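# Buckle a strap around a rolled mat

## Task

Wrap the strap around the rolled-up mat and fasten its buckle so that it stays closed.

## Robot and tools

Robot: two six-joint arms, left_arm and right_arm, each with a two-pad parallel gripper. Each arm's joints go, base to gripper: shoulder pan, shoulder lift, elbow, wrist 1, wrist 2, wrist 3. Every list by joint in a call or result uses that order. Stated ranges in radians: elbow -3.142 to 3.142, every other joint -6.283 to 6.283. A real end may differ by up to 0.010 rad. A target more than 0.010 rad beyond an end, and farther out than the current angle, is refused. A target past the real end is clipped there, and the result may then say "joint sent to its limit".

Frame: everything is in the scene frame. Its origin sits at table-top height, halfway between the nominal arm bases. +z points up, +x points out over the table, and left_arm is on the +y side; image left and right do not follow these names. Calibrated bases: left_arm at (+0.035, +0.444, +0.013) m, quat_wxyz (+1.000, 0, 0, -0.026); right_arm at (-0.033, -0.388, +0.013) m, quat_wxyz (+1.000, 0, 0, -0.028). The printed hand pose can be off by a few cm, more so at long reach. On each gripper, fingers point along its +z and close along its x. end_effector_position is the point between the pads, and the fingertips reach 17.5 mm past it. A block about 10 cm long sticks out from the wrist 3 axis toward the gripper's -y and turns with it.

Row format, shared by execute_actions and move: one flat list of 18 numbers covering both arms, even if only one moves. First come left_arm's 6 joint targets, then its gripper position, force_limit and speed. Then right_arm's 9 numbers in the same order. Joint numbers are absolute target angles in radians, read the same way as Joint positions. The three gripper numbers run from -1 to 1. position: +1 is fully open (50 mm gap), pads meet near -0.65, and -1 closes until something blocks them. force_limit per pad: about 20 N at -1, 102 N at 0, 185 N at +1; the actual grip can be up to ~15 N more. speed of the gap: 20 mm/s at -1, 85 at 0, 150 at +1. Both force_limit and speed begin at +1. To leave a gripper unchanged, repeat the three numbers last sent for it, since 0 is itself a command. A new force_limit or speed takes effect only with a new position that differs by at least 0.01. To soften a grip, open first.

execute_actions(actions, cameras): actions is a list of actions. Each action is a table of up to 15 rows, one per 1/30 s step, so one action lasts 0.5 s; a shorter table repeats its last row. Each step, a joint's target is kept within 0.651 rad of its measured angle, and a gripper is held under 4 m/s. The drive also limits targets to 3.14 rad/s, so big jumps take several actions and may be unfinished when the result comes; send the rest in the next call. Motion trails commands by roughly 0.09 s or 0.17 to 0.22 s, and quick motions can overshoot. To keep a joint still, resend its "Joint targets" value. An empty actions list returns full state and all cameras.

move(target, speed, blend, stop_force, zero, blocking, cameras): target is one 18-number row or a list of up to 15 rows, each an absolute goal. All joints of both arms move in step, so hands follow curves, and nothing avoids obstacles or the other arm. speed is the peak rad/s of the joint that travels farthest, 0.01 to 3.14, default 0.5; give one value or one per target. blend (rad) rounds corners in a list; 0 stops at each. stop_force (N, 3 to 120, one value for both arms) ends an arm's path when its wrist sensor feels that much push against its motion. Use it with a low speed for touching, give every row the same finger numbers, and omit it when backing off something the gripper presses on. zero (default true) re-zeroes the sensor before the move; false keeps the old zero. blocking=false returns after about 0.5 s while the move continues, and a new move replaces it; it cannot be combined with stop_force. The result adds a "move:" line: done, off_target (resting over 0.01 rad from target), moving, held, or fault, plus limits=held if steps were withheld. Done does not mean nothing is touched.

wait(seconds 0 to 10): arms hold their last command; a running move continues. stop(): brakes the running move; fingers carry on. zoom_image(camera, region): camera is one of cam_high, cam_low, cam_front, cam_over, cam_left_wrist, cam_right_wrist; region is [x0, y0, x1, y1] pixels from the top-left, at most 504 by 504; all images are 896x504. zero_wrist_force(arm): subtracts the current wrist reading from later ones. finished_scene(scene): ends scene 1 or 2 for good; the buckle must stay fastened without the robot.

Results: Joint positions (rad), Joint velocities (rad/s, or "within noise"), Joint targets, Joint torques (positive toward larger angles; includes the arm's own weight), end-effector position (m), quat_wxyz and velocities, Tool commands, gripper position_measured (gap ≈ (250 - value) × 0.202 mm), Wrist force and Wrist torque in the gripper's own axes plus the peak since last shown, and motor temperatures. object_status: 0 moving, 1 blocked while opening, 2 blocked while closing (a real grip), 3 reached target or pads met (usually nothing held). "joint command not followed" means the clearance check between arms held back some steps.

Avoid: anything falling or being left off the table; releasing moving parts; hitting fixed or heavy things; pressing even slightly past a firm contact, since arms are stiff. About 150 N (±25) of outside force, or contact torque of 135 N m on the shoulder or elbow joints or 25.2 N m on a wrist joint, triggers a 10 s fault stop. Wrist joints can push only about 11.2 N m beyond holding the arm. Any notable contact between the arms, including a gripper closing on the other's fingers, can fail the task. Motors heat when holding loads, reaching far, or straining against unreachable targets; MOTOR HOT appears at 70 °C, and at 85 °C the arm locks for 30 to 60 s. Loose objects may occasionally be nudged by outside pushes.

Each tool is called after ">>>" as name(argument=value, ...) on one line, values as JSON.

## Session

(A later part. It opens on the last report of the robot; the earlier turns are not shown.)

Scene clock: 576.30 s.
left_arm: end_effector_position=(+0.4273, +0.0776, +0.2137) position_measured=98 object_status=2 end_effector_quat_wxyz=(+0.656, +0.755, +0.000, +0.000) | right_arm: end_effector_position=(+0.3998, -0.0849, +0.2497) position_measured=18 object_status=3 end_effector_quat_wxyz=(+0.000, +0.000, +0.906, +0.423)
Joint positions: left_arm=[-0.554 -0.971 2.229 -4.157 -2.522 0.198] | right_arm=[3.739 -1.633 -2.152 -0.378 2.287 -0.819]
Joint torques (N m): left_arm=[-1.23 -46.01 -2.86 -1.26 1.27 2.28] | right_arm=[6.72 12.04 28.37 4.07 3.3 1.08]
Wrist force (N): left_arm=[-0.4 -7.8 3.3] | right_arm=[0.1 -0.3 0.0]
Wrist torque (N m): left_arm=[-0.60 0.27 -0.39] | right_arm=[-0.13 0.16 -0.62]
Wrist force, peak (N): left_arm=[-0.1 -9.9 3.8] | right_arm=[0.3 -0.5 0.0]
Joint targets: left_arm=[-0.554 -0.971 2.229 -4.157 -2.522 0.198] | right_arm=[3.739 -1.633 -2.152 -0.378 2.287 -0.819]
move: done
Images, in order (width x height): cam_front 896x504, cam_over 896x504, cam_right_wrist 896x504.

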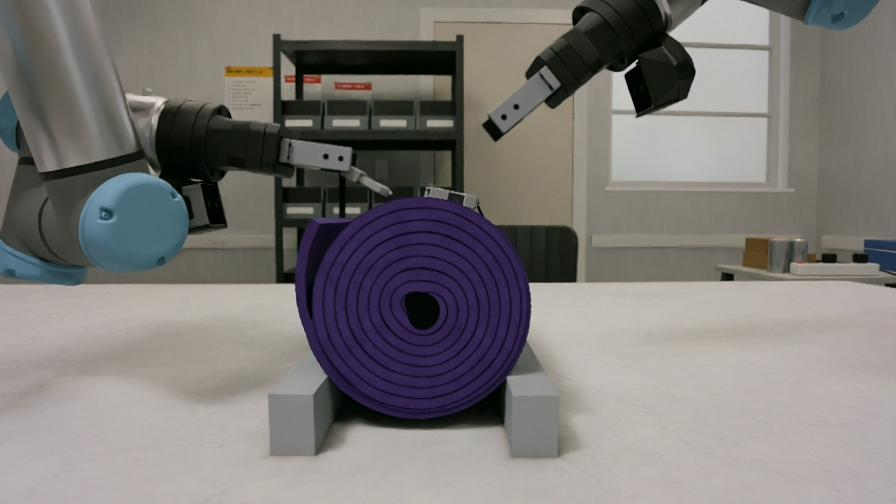

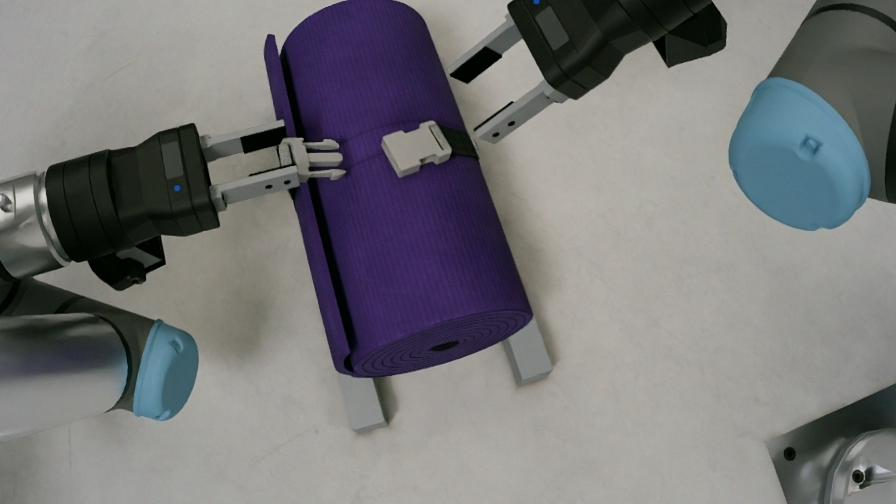

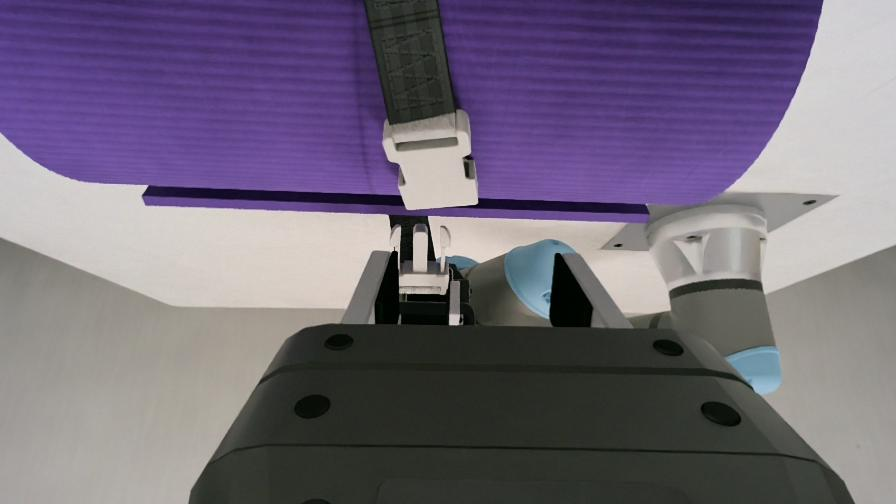

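>>> move(target=[[-0.5541,-0.9712,2.2288,-4.1572,-2.5218,0.1982,-0.98,0.6,-1,3.7571,-1.6911,-2.1447,-0.3887,2.2135,-1.0361,0.9,0.2,-0.8]], speed=0.3)

>>> move(target=[[-0.5541,-0.9712,2.2288,-4.1572,-2.5218,0.1982,-0.98,0.6,-1,3.8074,-1.767,-2.1526,-0.2731,2.1893,-0.9819,0.9,0.2,-0.8]], speed=0.06, stop_force=9, cameras=["cam_right_wrist","cam_front","cam_over"])

Scene clock: 585.67 s.
left_arm: end_effector_position=(+0.4272, +0.0776, +0.2137) position_measured=98 object_status=2 end_effector_quat_wxyz=(+0.656, +0.755, +0.000, +0.000) | right_arm: end_effector_position=(+0.4109, -0.0839, +0.2097) position_measured=18 object_status=3 end_effector_quat_wxyz=(+0.036, -0.087, +0.920, +0.381)
Joint positions: left_arm=[-0.554 -0.971 2.229 -4.157 -2.522 0.198] | right_arm=[3.757 -1.691 -2.145 -0.389 2.213 -1.036]
Joint torques (N m): left_arm=[-9.37 -47.9 -4.35 -4.85 1.03 2.5] | right_arm=[-7.38 35.6 20.03 4.99 3.79 -0.4]
Wrist force (N): left_arm=[0.5 -9.4 3.4] | right_arm=[0.2 0.1 -0.1]
Wrist torque (N m): left_arm=[-0.63 0.24 -0.39] | right_arm=[-0.03 0.06 -0.57]
Wrist force, peak (N): left_arm=[0.5 -9.5 3.6] | right_arm=[0.6 0.3 -0.7]
Joint targets: left_arm=[-0.554 -0.971 2.229 -4.157 -2.522 0.198] | right_arm=[3.757 -1.691 -2.145 -0.389 2.213 -1.036]
move: done

Scene clock: 588.63 s.
left_arm: end_effector_position=(+0.4272, +0.0776, +0.2137) position_measured=98 object_status=2 end_effector_quat_wxyz=(+0.656, +0.755, +0.000, +0.000) | right_arm: end_effector_position=(+0.4110, -0.0571, +0.1830) position_measured=18 object_status=3 end_effector_quat_wxyz=(+0.036, -0.087, +0.920, +0.381)
Joint positions: left_arm=[-0.554 -0.971 2.229 -4.157 -2.522 0.198] | right_arm=[3.807 -1.767 -2.153 -0.273 2.189 -0.982]
Joint torques (N m): left_arm=[-8.64 -47.49 -3.5 -4.79 1.07 2.49] | right_arm=[-7.72 37.33 20.38 2.21 3.74 -0.88]
Wrist force (N): left_arm=[-0.5 -7.8 3.0] | right_arm=[0.3 0.3 -0.2]
Wrist torque (N m): left_arm=[-0.61 0.28 -0.39] | right_arm=[-0.04 0.05 -0.56]
Wrist force, peak (N): left_arm=[0.3 -9.5 3.6] | right_arm=[0.0 0.0 -0.6]
Joint targets: left_arm=[-0.554 -0.971 2.229 -4.157 -2.522 0.198] | right_arm=[3.807 -1.767 -2.153 -0.273 2.189 -0.982]
move: done
Images, in order (width x height): cam_front 896x504, cam_over 896x504, cam_right_wrist 896x504.

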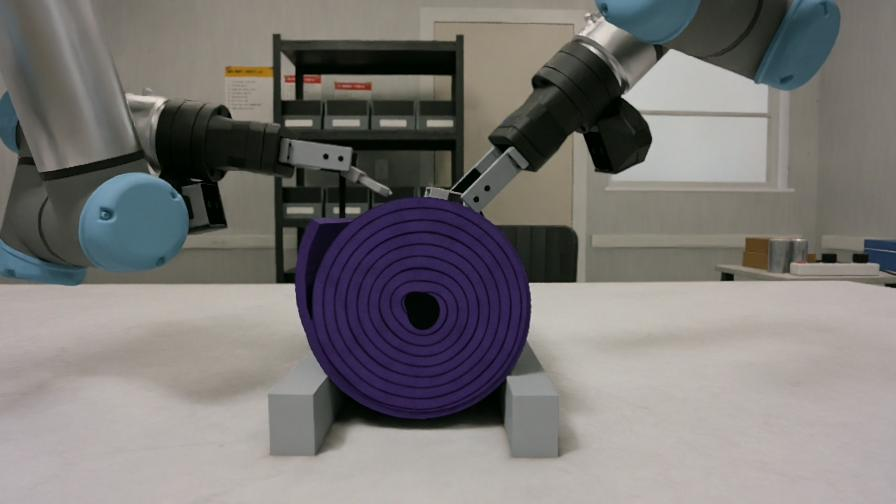

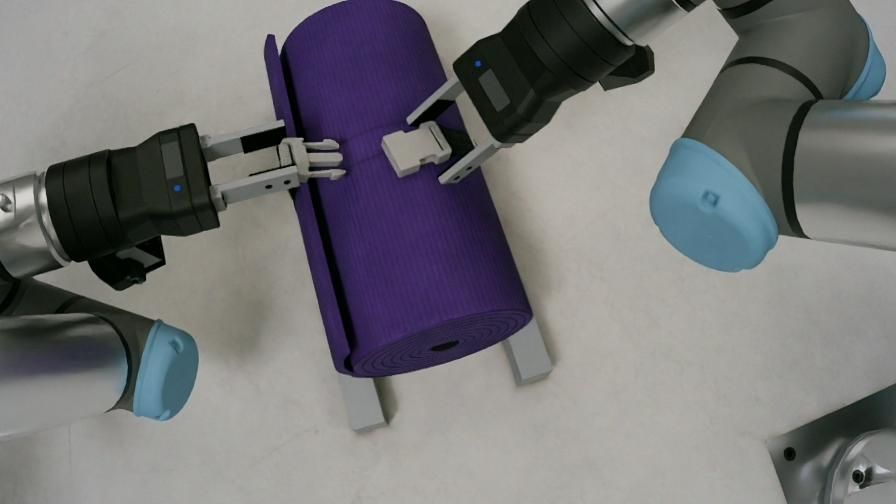

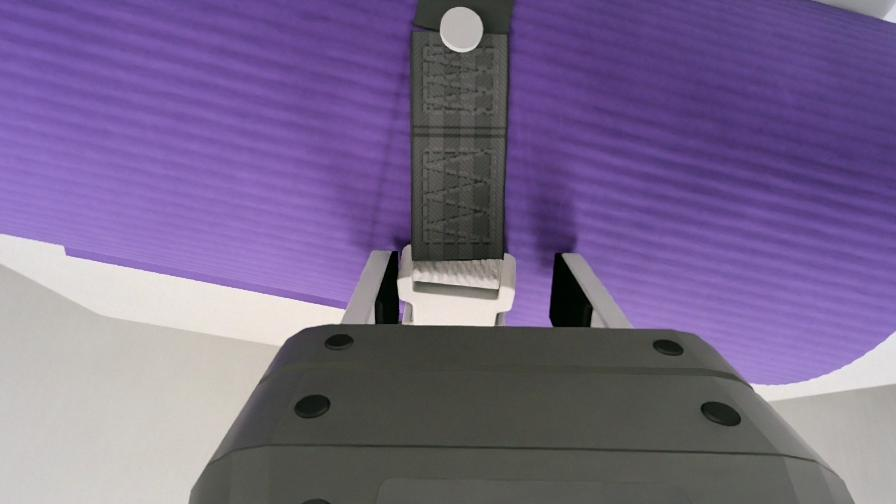

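>>> execute_actions(actions=[[[-0.5541,-0.9712,2.2288,-4.1572,-2.5218,0.1982,-0.98,0.6,-1,3.8074,-1.767,-2.1526,-0.2731,2.1893,-0.9819,-1,0.4,-1]],[[-0.5541,-0.9712,2.2288,-4.1572,-2.5218,0.1982,-0.98,0.6,-1,3.8074,-1.767,-2.1526,-0.2731,2.1893,-0.9819,-1,0.4,-1]]])

>>> move(target=[-0.5541,-0.9712,2.2288,-4.1572,-2.5218,0.1982,-0.98,0.6,-1,3.8162,-1.7584,-2.1149,-0.3434,2.1599,-0.7989,-1,0.4,-1], speed=0.1, cameras=["cam_high","cam_front","cam_over"])

>>> zoom_image(camera="cam_front", region=[340, 130, 500, 210])

>>> zoom_image(camera="cam_high", region=[405, 180, 485, 225])

>>> zoom_image(camera="cam_over", region=[260, 100, 480, 220])

Scene clock: 594.87 s.
left_arm: end_effector_position=(+0.4272, +0.0776, +0.2137) position_measured=98 object_status=2 end_effector_quat_wxyz=(+0.656, +0.755, +0.000, +0.000) | right_arm: end_effector_position=(+0.4110, -0.0571, +0.1831) position_measured=90 object_status=2 end_effector_quat_wxyz=(+0.036, -0.087, +0.920, +0.381)
Joint positions: left_arm=[-0.554 -0.971 2.229 -4.157 -2.522 0.198] | right_arm=[3.807 -1.767 -2.153 -0.273 2.189 -0.982]
Joint torques (N m): left_arm=[-8 -46.66 -3.88 -4.76 0.94 2.39] | right_arm=[-7.28 37.41 24.18 2.52 3.66 -0.77]
Wrist force (N): left_arm=[-0.5 -7.9 3.2] | right_arm=[0.5 0.1 -0.2]
Wrist torque (N m): left_arm=[-0.62 0.27 -0.39] | right_arm=[-0.06 0.02 -0.57]
Wrist force, peak (N): left_arm=[0.3 -9.5 3.4] | right_arm=[0.4 0.3 -0.4]
Joint targets: left_arm=[-0.554 -0.971 2.229 -4.157 -2.522 0.198] | right_arm=[3.807 -1.767 -2.153 -0.273 2.189 -0.982]

Scene clock: 597.00 s.
left_arm: end_effector_position=(+0.4272, +0.0776, +0.2137) position_measured=98 object_status=2 end_effector_quat_wxyz=(+0.656, +0.755, +0.000, +0.000) | right_arm: end_effector_position=(+0.4180, -0.0538, +0.1887) position_measured=90 object_status=2 end_effector_quat_wxyz=(+0.000, +0.000, +0.930, +0.366)
Joint positions: left_arm=[-0.554 -0.971 2.229 -4.157 -2.522 0.198] | right_arm=[3.816 -1.758 -2.115 -0.344 2.16 -0.799]
Joint torques (N m): left_arm=[-8.88 -47.59 -3.8 -4.82 0.79 2.29] | right_arm=[3.56 34.56 14.82 5.21 1.1 -1.27]
Wrist force (N): left_arm=[-0.5 -8.0 3.0] | right_arm=[0.0 -1.8 0.1]
Wrist torque (N m): left_arm=[-0.59 0.30 -0.39] | right_arm=[-0.16 0.08 -0.61]
Wrist force, peak (N): left_arm=[0.4 -9.4 3.5] | right_arm=[-0.5 -2.6 0.7]
Joint targets: left_arm=[-0.554 -0.971 2.229 -4.157 -2.522 0.198] | right_arm=[3.816 -1.758 -2.115 -0.343 2.160 -0.799]
move: done
Images, in order (width x height): cam_high 896x504, cam_front 896x504, cam_over 896x504.

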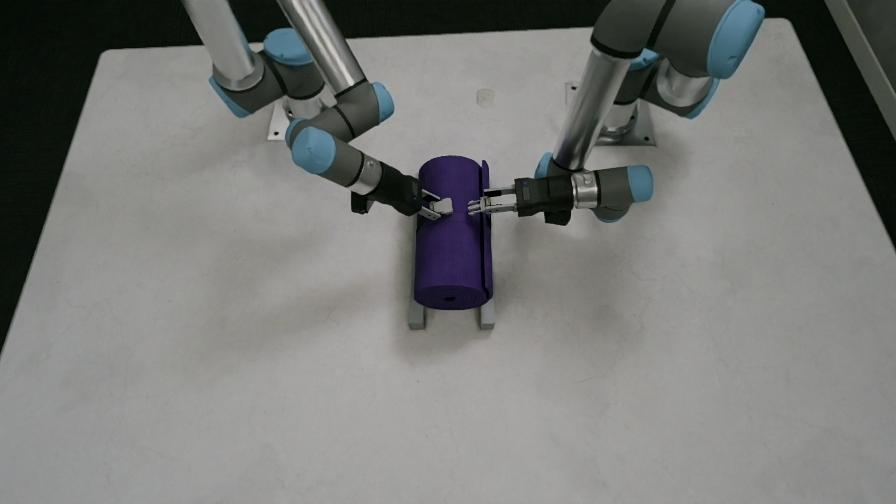

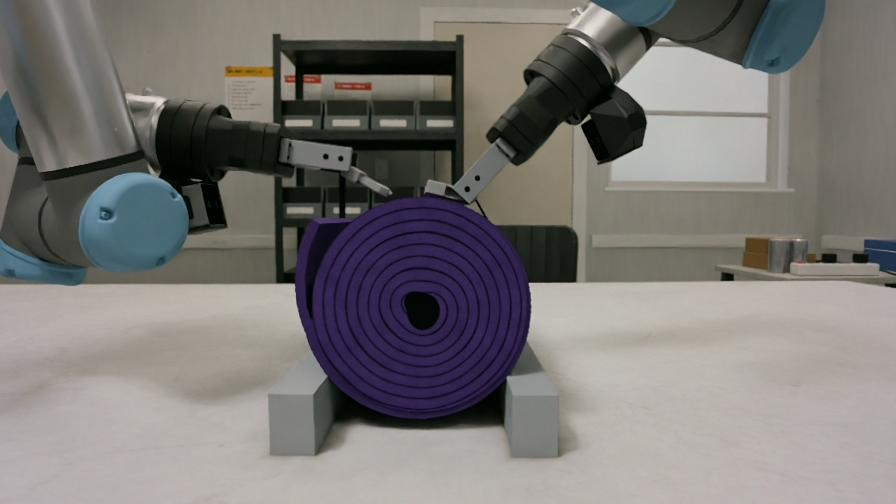

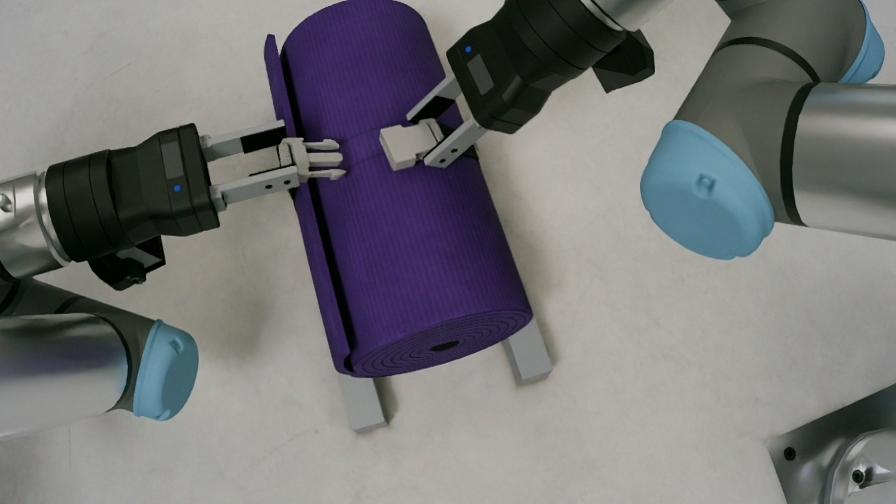

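Scaled by 3.150.

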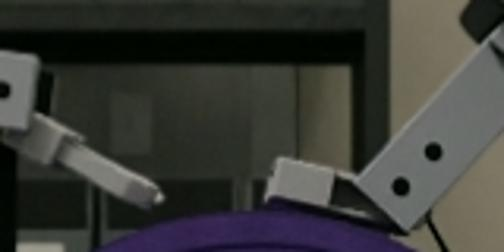

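Scaled by 6.300.

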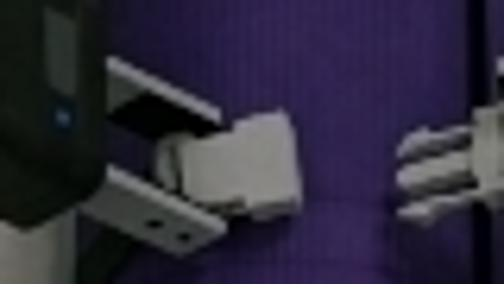

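Scaled by 2.291.

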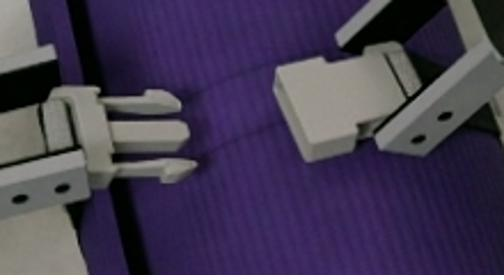

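>>> move(target=[-0.5016,-0.7407,1.9936,-4.6320,-2.6810,-0.2137,-0.98,0.6,-1,3.8162,-1.7584,-2.1149,-0.3434,2.1599,-0.7989,-1,0.4,-1], speed=0.2, cameras=["cam_high","cam_front","cam_over"])

>>> zoom_image(camera="cam_front", region=[340, 130, 500, 210])

>>> zoom_image(camera="cam_high", region=[405, 180, 485, 225])

>>> zoom_image(camera="cam_over", region=[260, 100, 480, 220])

Scene clock: 619.73 s.
left_arm: end_effector_position=(+0.4316, +0.0760, +0.2205) position_measured=98 object_status=2 end_effector_quat_wxyz=(+0.684, +0.729, -0.004, -0.008) | right_arm: end_effector_position=(+0.4179, -0.0539, +0.1886) position_measured=90 object_status=2 end_effector_quat_wxyz=(+0.000, +0.000, +0.930, +0.366)
Joint positions: left_arm=[-0.54 -0.911 2.168 -4.281 -2.563 0.091] | right_arm=[3.816 -1.758 -2.115 -0.343 2.16 -0.799]
Joint torques (N m): left_arm=[6.74 -49.33 -5.2 -0.26 -0.29 2.16] | right_arm=[-6.63 17.86 10.73 5.33 4.17 0.56]
Wrist force (N): left_arm=[-0.4 -10.7 3.0] | right_arm=[0.2 -1.7 -0.2]
Wrist torque (N m): left_arm=[-0.62 0.28 -0.34] | right_arm=[-0.16 0.06 -0.60]
Wrist force, peak (N): left_arm=[0.2 -12.5 3.2] | right_arm=[-0.8 -2.8 0.8]
Joint targets: left_arm=[-0.540 -0.911 2.168 -4.281 -2.563 0.091] | right_arm=[3.816 -1.758 -2.115 -0.343 2.160 -0.799]
move: held (left_arm; a check stopped the path); limits=held; left_arm: the wrist 1 is farthest, 0.351 rad from its target
joint command not followed: on one or more control steps a check withheld the commanded joint targets of the left arm, and it was not sent them on those steps.
cause: the commanded joint targets, or the way to them, would bring two parts of the arm too close to each other (its gripper and another part of the arm, with the joints along the arm from the wrist 1 to the wrist 3 between them, 2 mm apart when it was first held).
Images, in order (width x height): cam_high 896x504, cam_front 896x504, cam_over 896x504.

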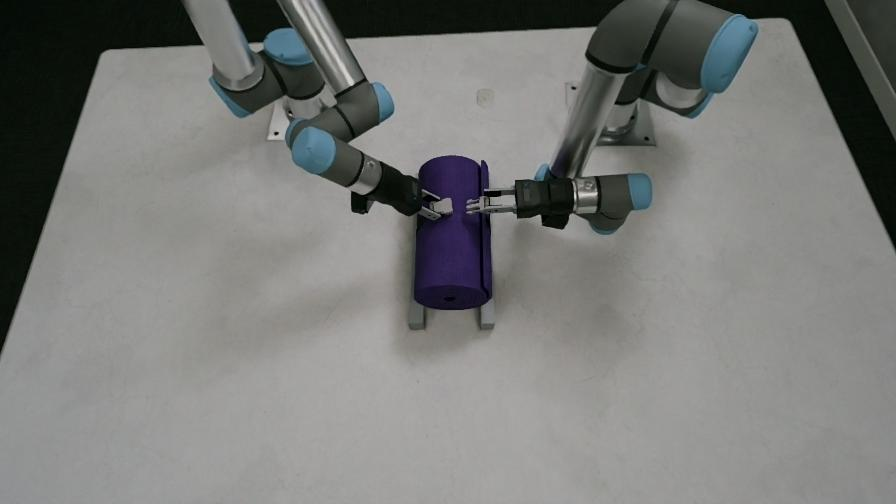

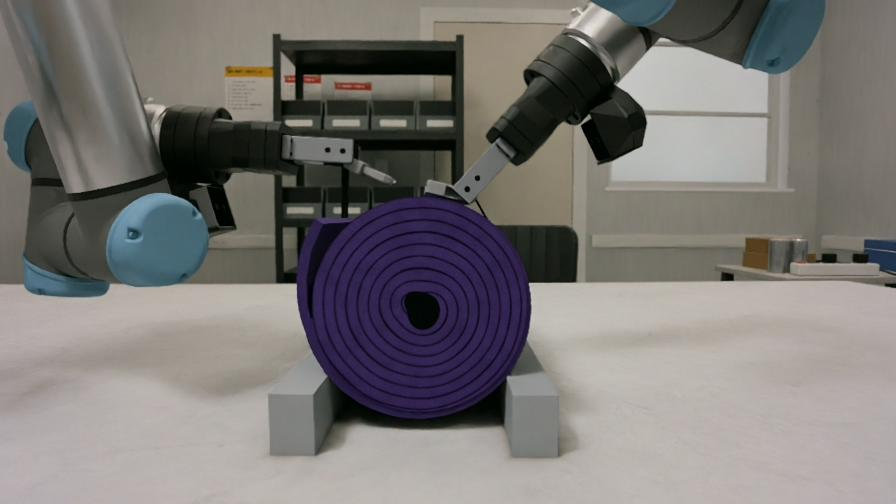

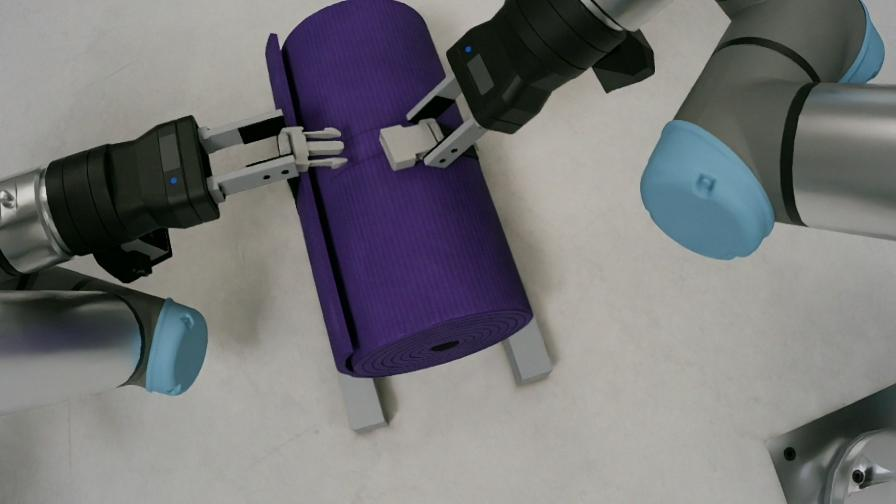

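Scaled by 3.150.

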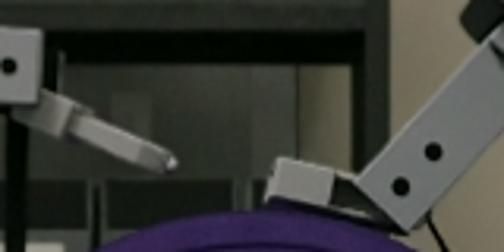

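Scaled by 6.300.

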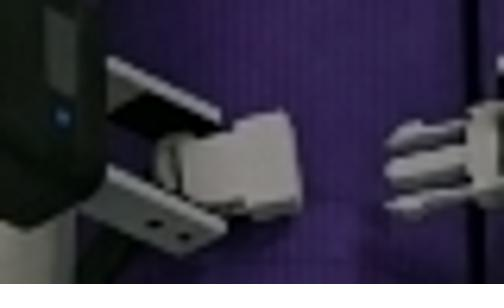

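Scaled by 2.291.

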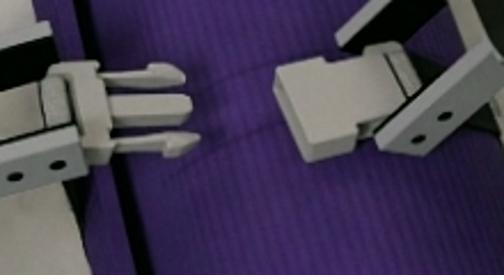

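>>> move(target=[-0.540,-0.911,2.168,-4.281,-2.563,0.091,-0.98,0.6,-1,3.7613,-1.8588,-2.2119,0.0783,2.3026,-0.6507,-1,0.4,-1], speed=0.12, stop_force=25, cameras=["cam_high","cam_front","cam_over"])

>>> zoom_image(camera="cam_front", region=[340, 130, 500, 210])

>>> zoom_image(camera="cam_high", region=[405, 180, 485, 225])

>>> zoom_image(camera="cam_over", region=[260, 100, 480, 220])

Scene clock: 644.93 s.
left_arm: end_effector_position=(+0.4317, +0.0763, +0.2203) position_measured=98 object_status=2 end_effector_quat_wxyz=(+0.684, +0.729, -0.003, -0.008) | right_arm: end_effector_position=(+0.4168, -0.0564, +0.1893) position_measured=90 object_status=2 end_effector_quat_wxyz=(+0.016, +0.031, +0.882, +0.469)
Joint positions: left_arm=[-0.54 -0.911 2.168 -4.281 -2.563 0.091] | right_arm=[3.761 -1.859 -2.212 0.078 2.303 -0.651]
Joint torques (N m): left_arm=[10.67 -35.69 -3.7 -5.14 1.29 -2.48] | right_arm=[7.48 39.68 24.63 5.17 -1.08 -0.87]
Wrist force (N): left_arm=[-0.3 -11.3 3.1] | right_arm=[-0.6 -2.9 0.1]
Wrist torque (N m): left_arm=[-0.65 0.31 -0.34] | right_arm=[-0.16 0.18 -0.75]
Wrist force, peak (N): left_arm=[0.3 -12.5 3.0] | right_arm=[-1.0 -3.9 0.3]
Joint targets: left_arm=[-0.540 -0.911 2.168 -4.281 -2.563 0.091] | right_arm=[3.761 -1.859 -2.212 0.078 2.303 -0.651]
move: done
Images, in order (width x height): cam_high 896x504, cam_front 896x504, cam_over 896x504.

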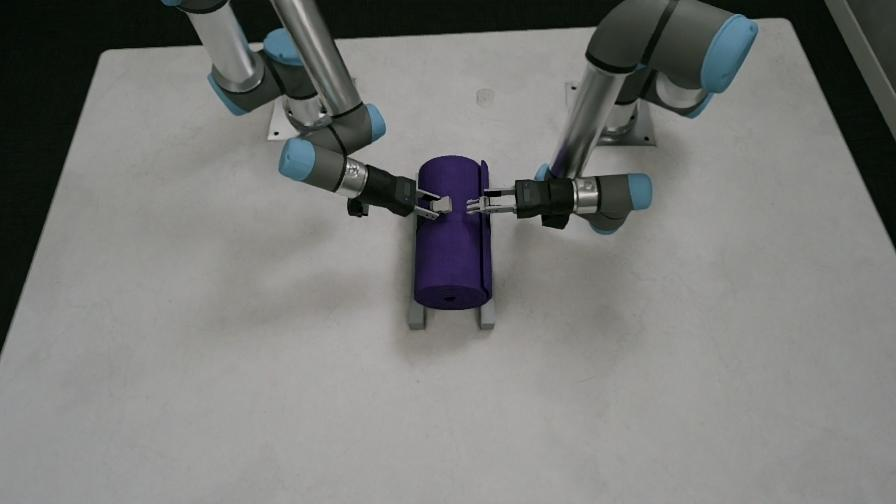

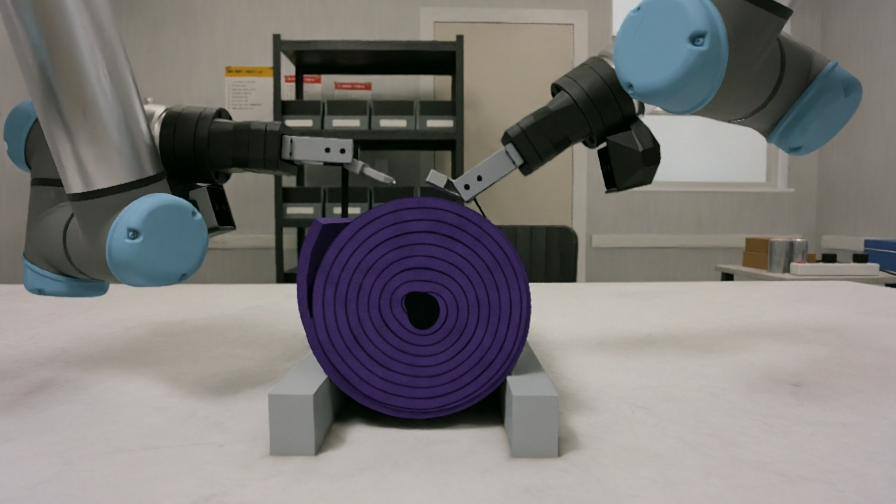

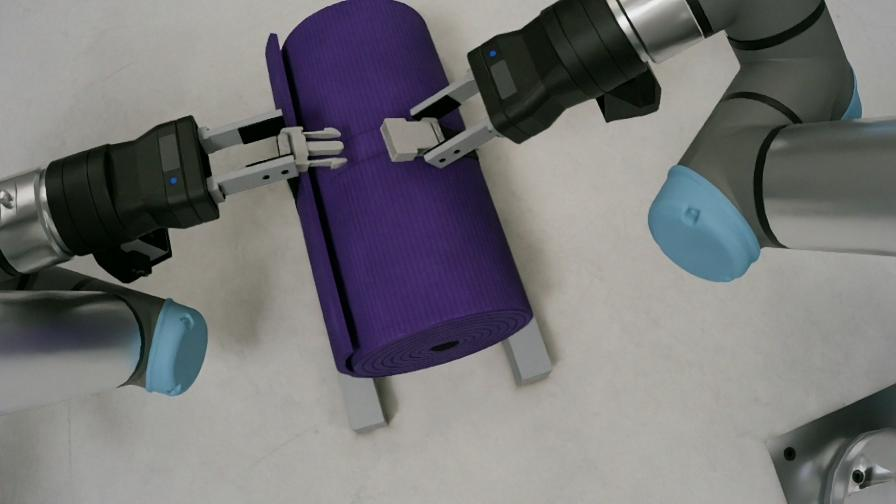

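Scaled by 3.150.

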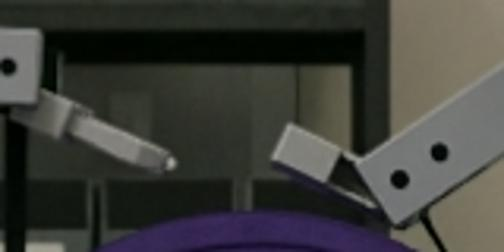

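Scaled by 6.300.

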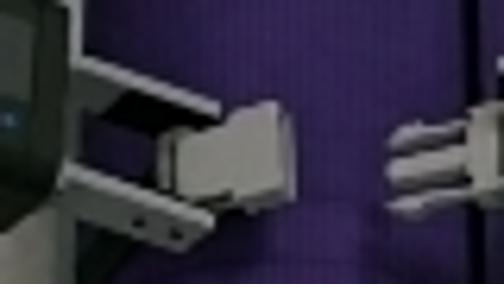

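Scaled by 2.291.

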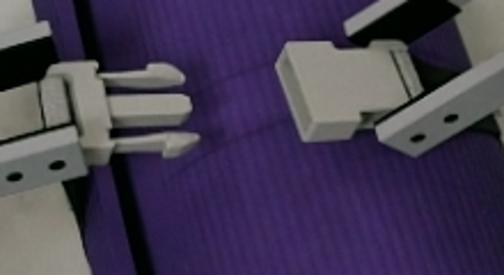

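>>> move(target=[-0.6103,-0.9311,2.1641,-4.2702,-2.4928,0.0757,-0.98,0.6,-1,3.7613,-1.8588,-2.2119,0.0783,2.3026,-0.6507,-1,0.4,-1], speed=0.06, stop_force=15, cameras=["cam_high","cam_front","cam_over"])

>>> zoom_image(camera="cam_front", region=[340, 130, 500, 210])

>>> zoom_image(camera="cam_high", region=[405, 180, 485, 225])

>>> zoom_image(camera="cam_over", region=[280, 90, 480, 200])

Scene clock: 666.47 s.
left_arm: end_effector_position=(+0.4239, +0.0479, +0.2290) position_measured=98 object_status=2 end_effector_quat_wxyz=(+0.684, +0.729, -0.003, -0.008) | right_arm: end_effector_position=(+0.4168, -0.0564, +0.1893) position_measured=90 object_status=2 end_effector_quat_wxyz=(+0.016, +0.031, +0.882, +0.469)
Joint positions: left_arm=[-0.61 -0.931 2.164 -4.27 -2.493 0.076] | right_arm=[3.761 -1.859 -2.212 0.078 2.303 -0.651]
Joint torques (N m): left_arm=[9.94 -36.87 -8.72 -4.56 -2.52 2.31] | right_arm=[7.87 38.73 24.3 5.17 2.46 -0.68]
Wrist force (N): left_arm=[0.6 -12.1 1.4] | right_arm=[-1.3 -9.3 0.9]
Wrist torque (N m): left_arm=[-0.61 0.30 -0.33] | right_arm=[-0.33 0.18 -0.74]
Wrist force, peak (N): left_arm=[0.4 -12.9 2.8] | right_arm=[-1.3 -9.3 0.9]
Joint targets: left_arm=[-0.610 -0.931 2.164 -4.270 -2.493 0.076] | right_arm=[3.761 -1.859 -2.212 0.078 2.303 -0.651]
move: done
Images, in order (width x height): cam_high 896x504, cam_front 896x504, cam_over 896x504.

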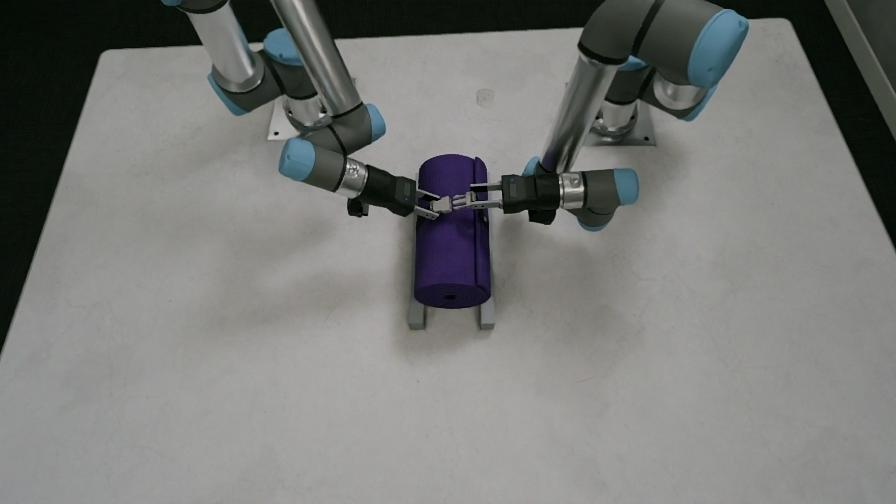

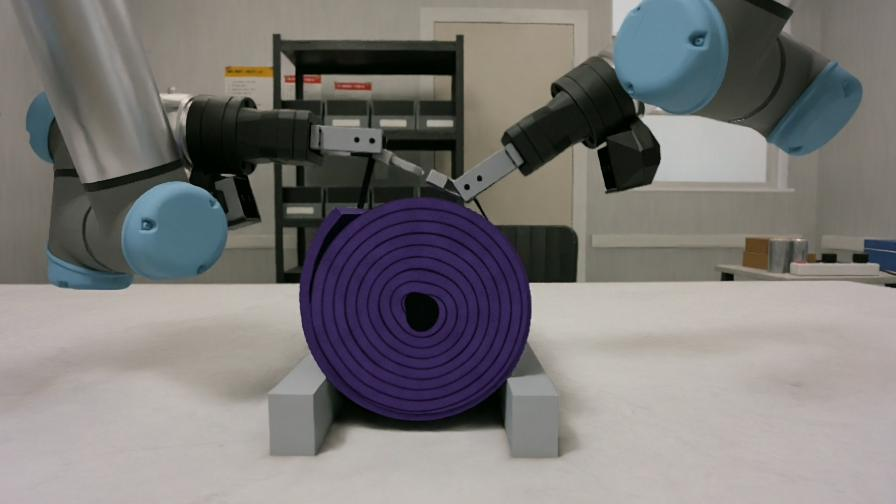

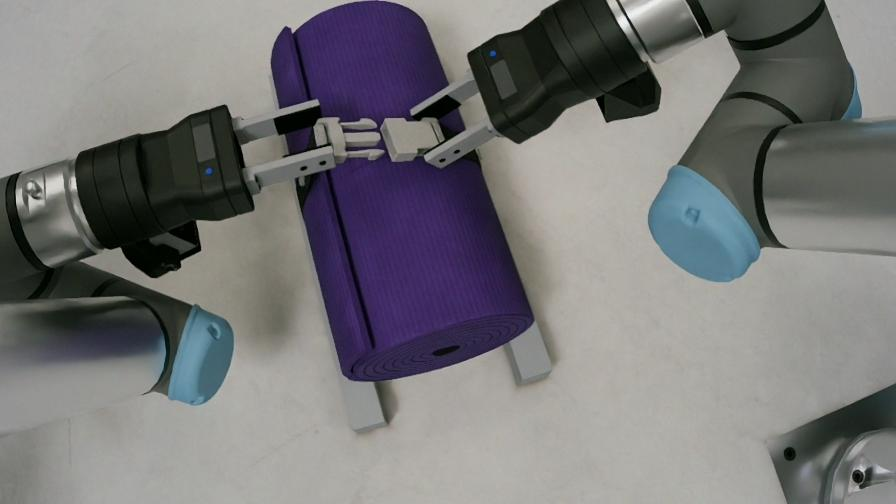

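Scaled by 3.150.

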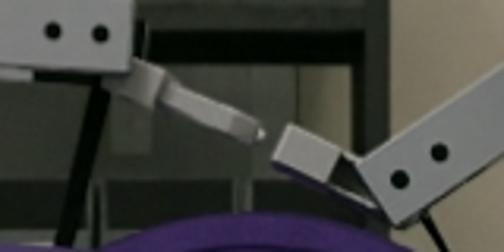

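Scaled by 6.300.

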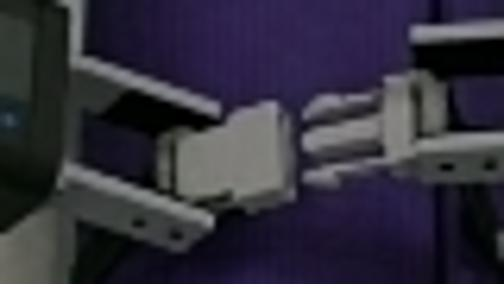

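Scaled by 2.520.

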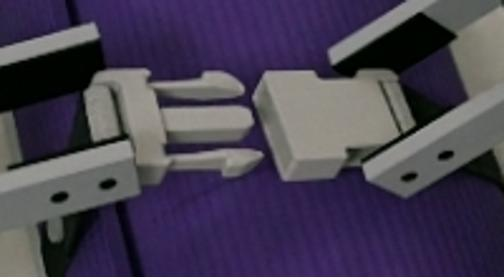

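>>> move(target=[-0.6507,-0.8917,2.1335,-4.2841,-2.4523,0.0691,-0.98,0.6,-1,3.7613,-1.8588,-2.2119,0.0783,2.3026,-0.6507,-1,0.4,-1], speed=0.04, stop_force=30, cameras=["cam_high","cam_front","cam_over"])

>>> zoom_image(camera="cam_front", region=[340, 130, 500, 210])

>>> zoom_image(camera="cam_over", region=[280, 90, 480, 200])

Scene clock: 681.83 s.
left_arm: end_effector_position=(+0.4251, +0.0309, +0.2202) position_measured=98 object_status=2 end_effector_quat_wxyz=(+0.684, +0.729, -0.003, -0.008) | right_arm: end_effector_position=(+0.4168, -0.0564, +0.1893) position_measured=90 object_status=2 end_effector_quat_wxyz=(+0.016, +0.031, +0.882, +0.469)
Joint positions: left_arm=[-0.642 -0.901 2.14 -4.281 -2.461 0.071] | right_arm=[3.761 -1.859 -2.212 0.078 2.303 -0.651]
Joint torques (N m): left_arm=[14.5 -48.2 -7.05 -0.13 5.44 3.29] | right_arm=[16.69 38.59 24.51 3.61 9.87 -0.54]
Wrist force (N): left_arm=[-14.7 -3.9 -4.9] | right_arm=[-14.7 -16.5 -0.6]
Wrist torque (N m): left_arm=[-0.50 0.19 -1.20] | right_arm=[-0.25 -0.97 -0.52]
Wrist force, peak (N): left_arm=[-13.3 5.8 -28.1] | right_arm=[-14.3 -37.0 -14.8]
Joint targets: left_arm=[-0.642 -0.901 2.140 -4.281 -2.461 0.071] | right_arm=[3.761 -1.859 -2.212 0.078 2.303 -0.651]
move: contact (left_arm)
Images, in order (width x height): cam_high 896x504, cam_front 896x504, cam_over 896x504.

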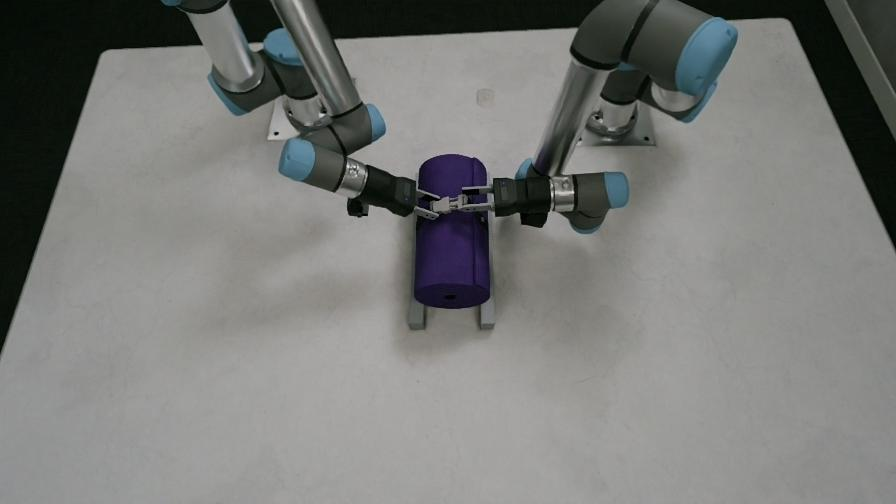

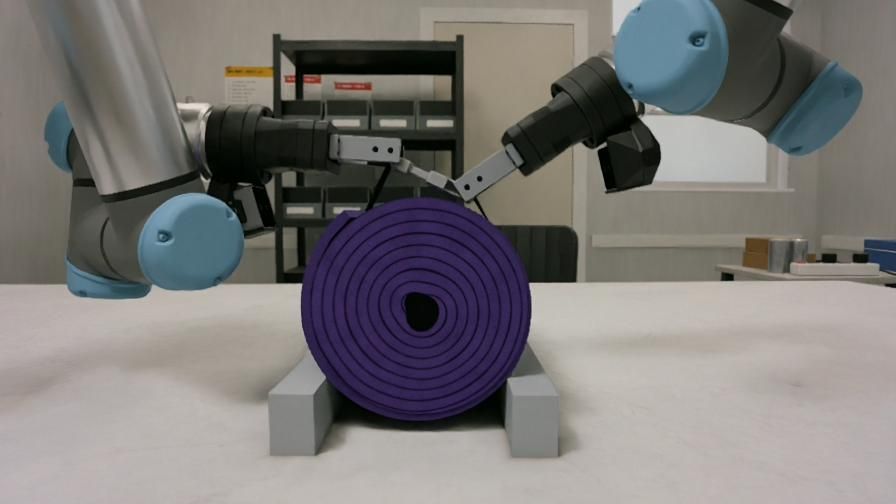

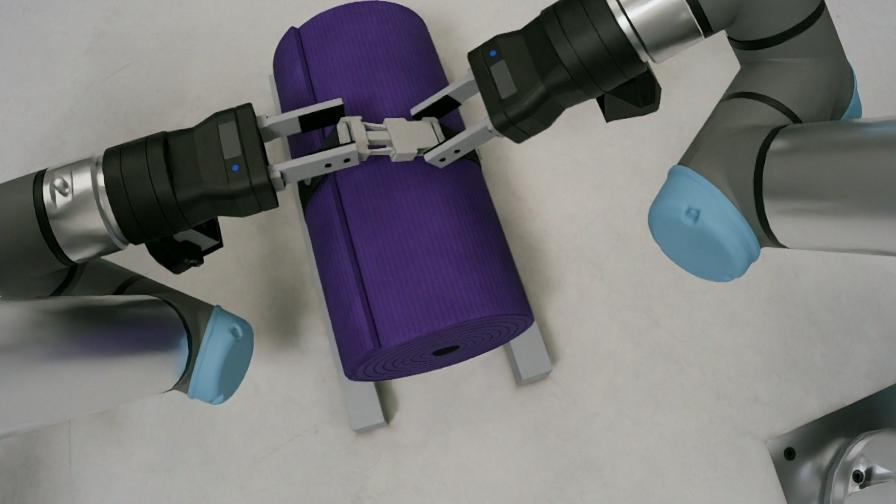

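Scaled by 3.150.

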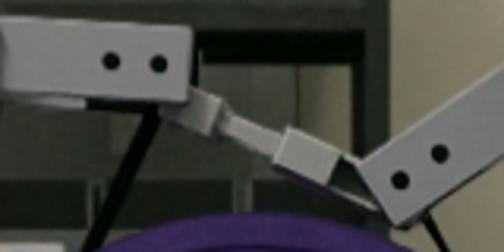

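Scaled by 2.520.

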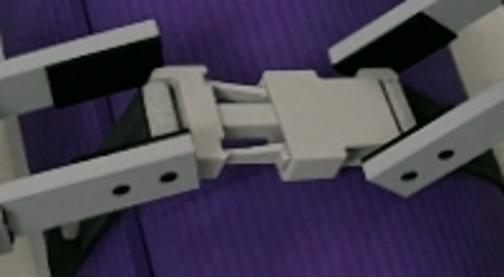

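>>> move(target=[-0.6761,-0.8739,2.1234,-4.2948,-2.4268,0.0652,-0.98,0.6,-1,3.7613,-1.8588,-2.2119,0.0783,2.3026,-0.6507,-1,0.4,-1], speed=0.03, stop_force=80, zero=false, cameras=["cam_right_wrist","cam_front","cam_over"])

>>> zoom_image(camera="cam_front", region=[340, 130, 500, 210])

>>> zoom_image(camera="cam_over", region=[280, 90, 480, 200])

Scene clock: 692.57 s.
left_arm: end_effector_position=(+0.4232, +0.0143, +0.2119) position_measured=98 object_status=2 end_effector_quat_wxyz=(+0.684, +0.729, -0.003, -0.008) | right_arm: end_effector_position=(+0.4169, -0.0565, +0.1893) position_measured=90 object_status=2 end_effector_quat_wxyz=(+0.016, +0.031, +0.882, +0.469)
Joint positions: left_arm=[-0.676 -0.874 2.123 -4.295 -2.427 0.065] | right_arm=[3.761 -1.859 -2.212 0.078 2.302 -0.651]
Joint torques (N m): left_arm=[4.77 -41.72 -8.71 4.95 2.73 1.29] | right_arm=[26.34 38.24 30.32 9.79 12.03 -0.41]
Wrist force (N): left_arm=[-17.2 7.8 -28.9] | right_arm=[-18.1 -36.7 -12.4]
Wrist torque (N m): left_arm=[-0.27 0.07 -1.16] | right_arm=[0.23 -0.89 -0.63]
Wrist force, peak (N): left_arm=[-15.0 13.5 -46.6] | right_arm=[-17.7 -52.2 -23.2]
Joint targets: left_arm=[-0.676 -0.874 2.123 -4.295 -2.427 0.065] | right_arm=[3.761 -1.859 -2.212 0.078 2.303 -0.651]
move: done
Images, in order (width x height): cam_front 896x504, cam_over 896x504, cam_right_wrist 896x504.

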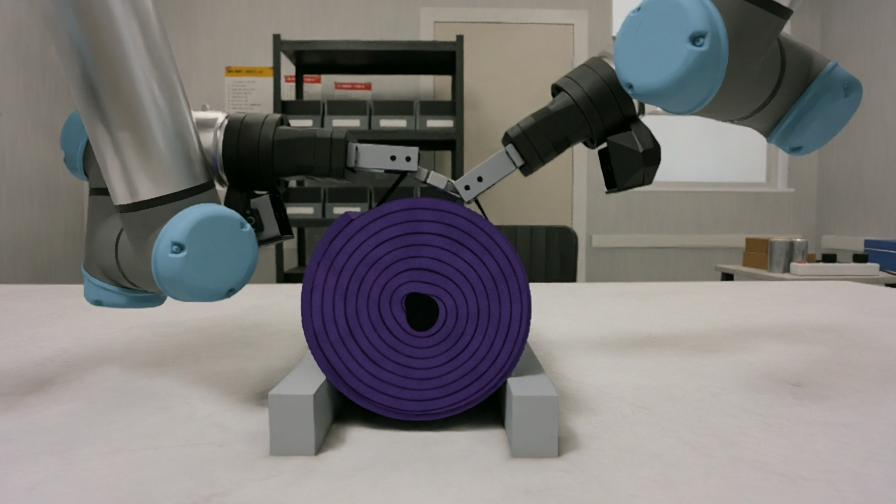

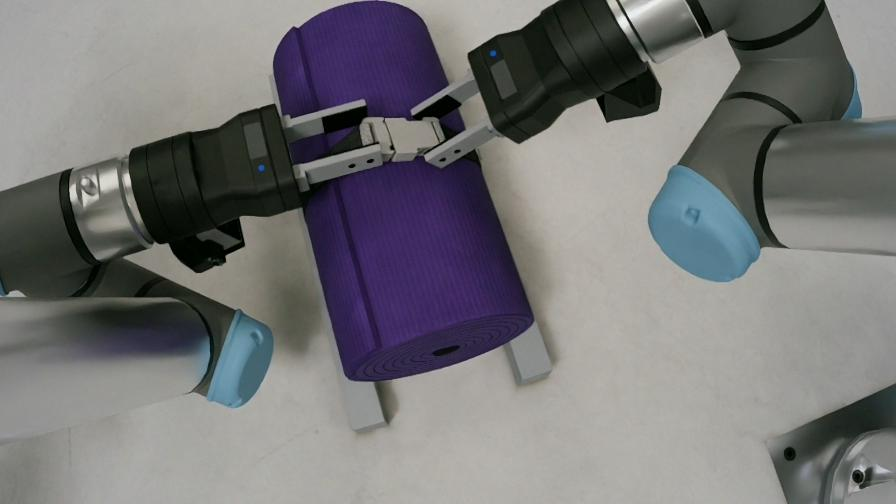

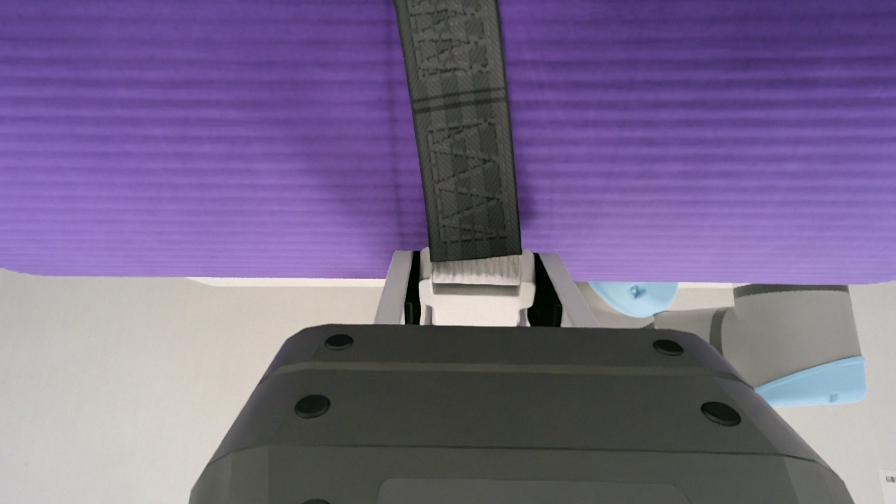

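Scaled by 3.150.

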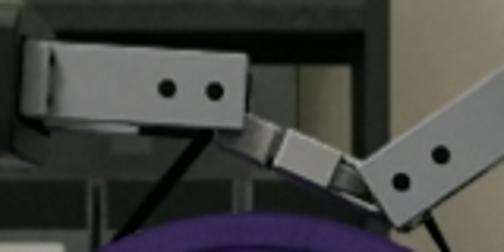

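Scaled by 2.520.

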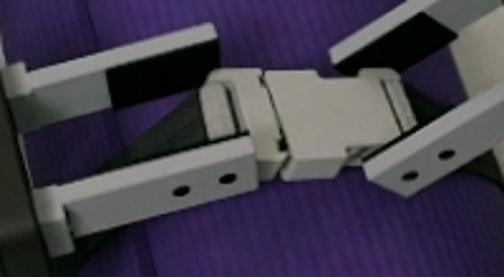

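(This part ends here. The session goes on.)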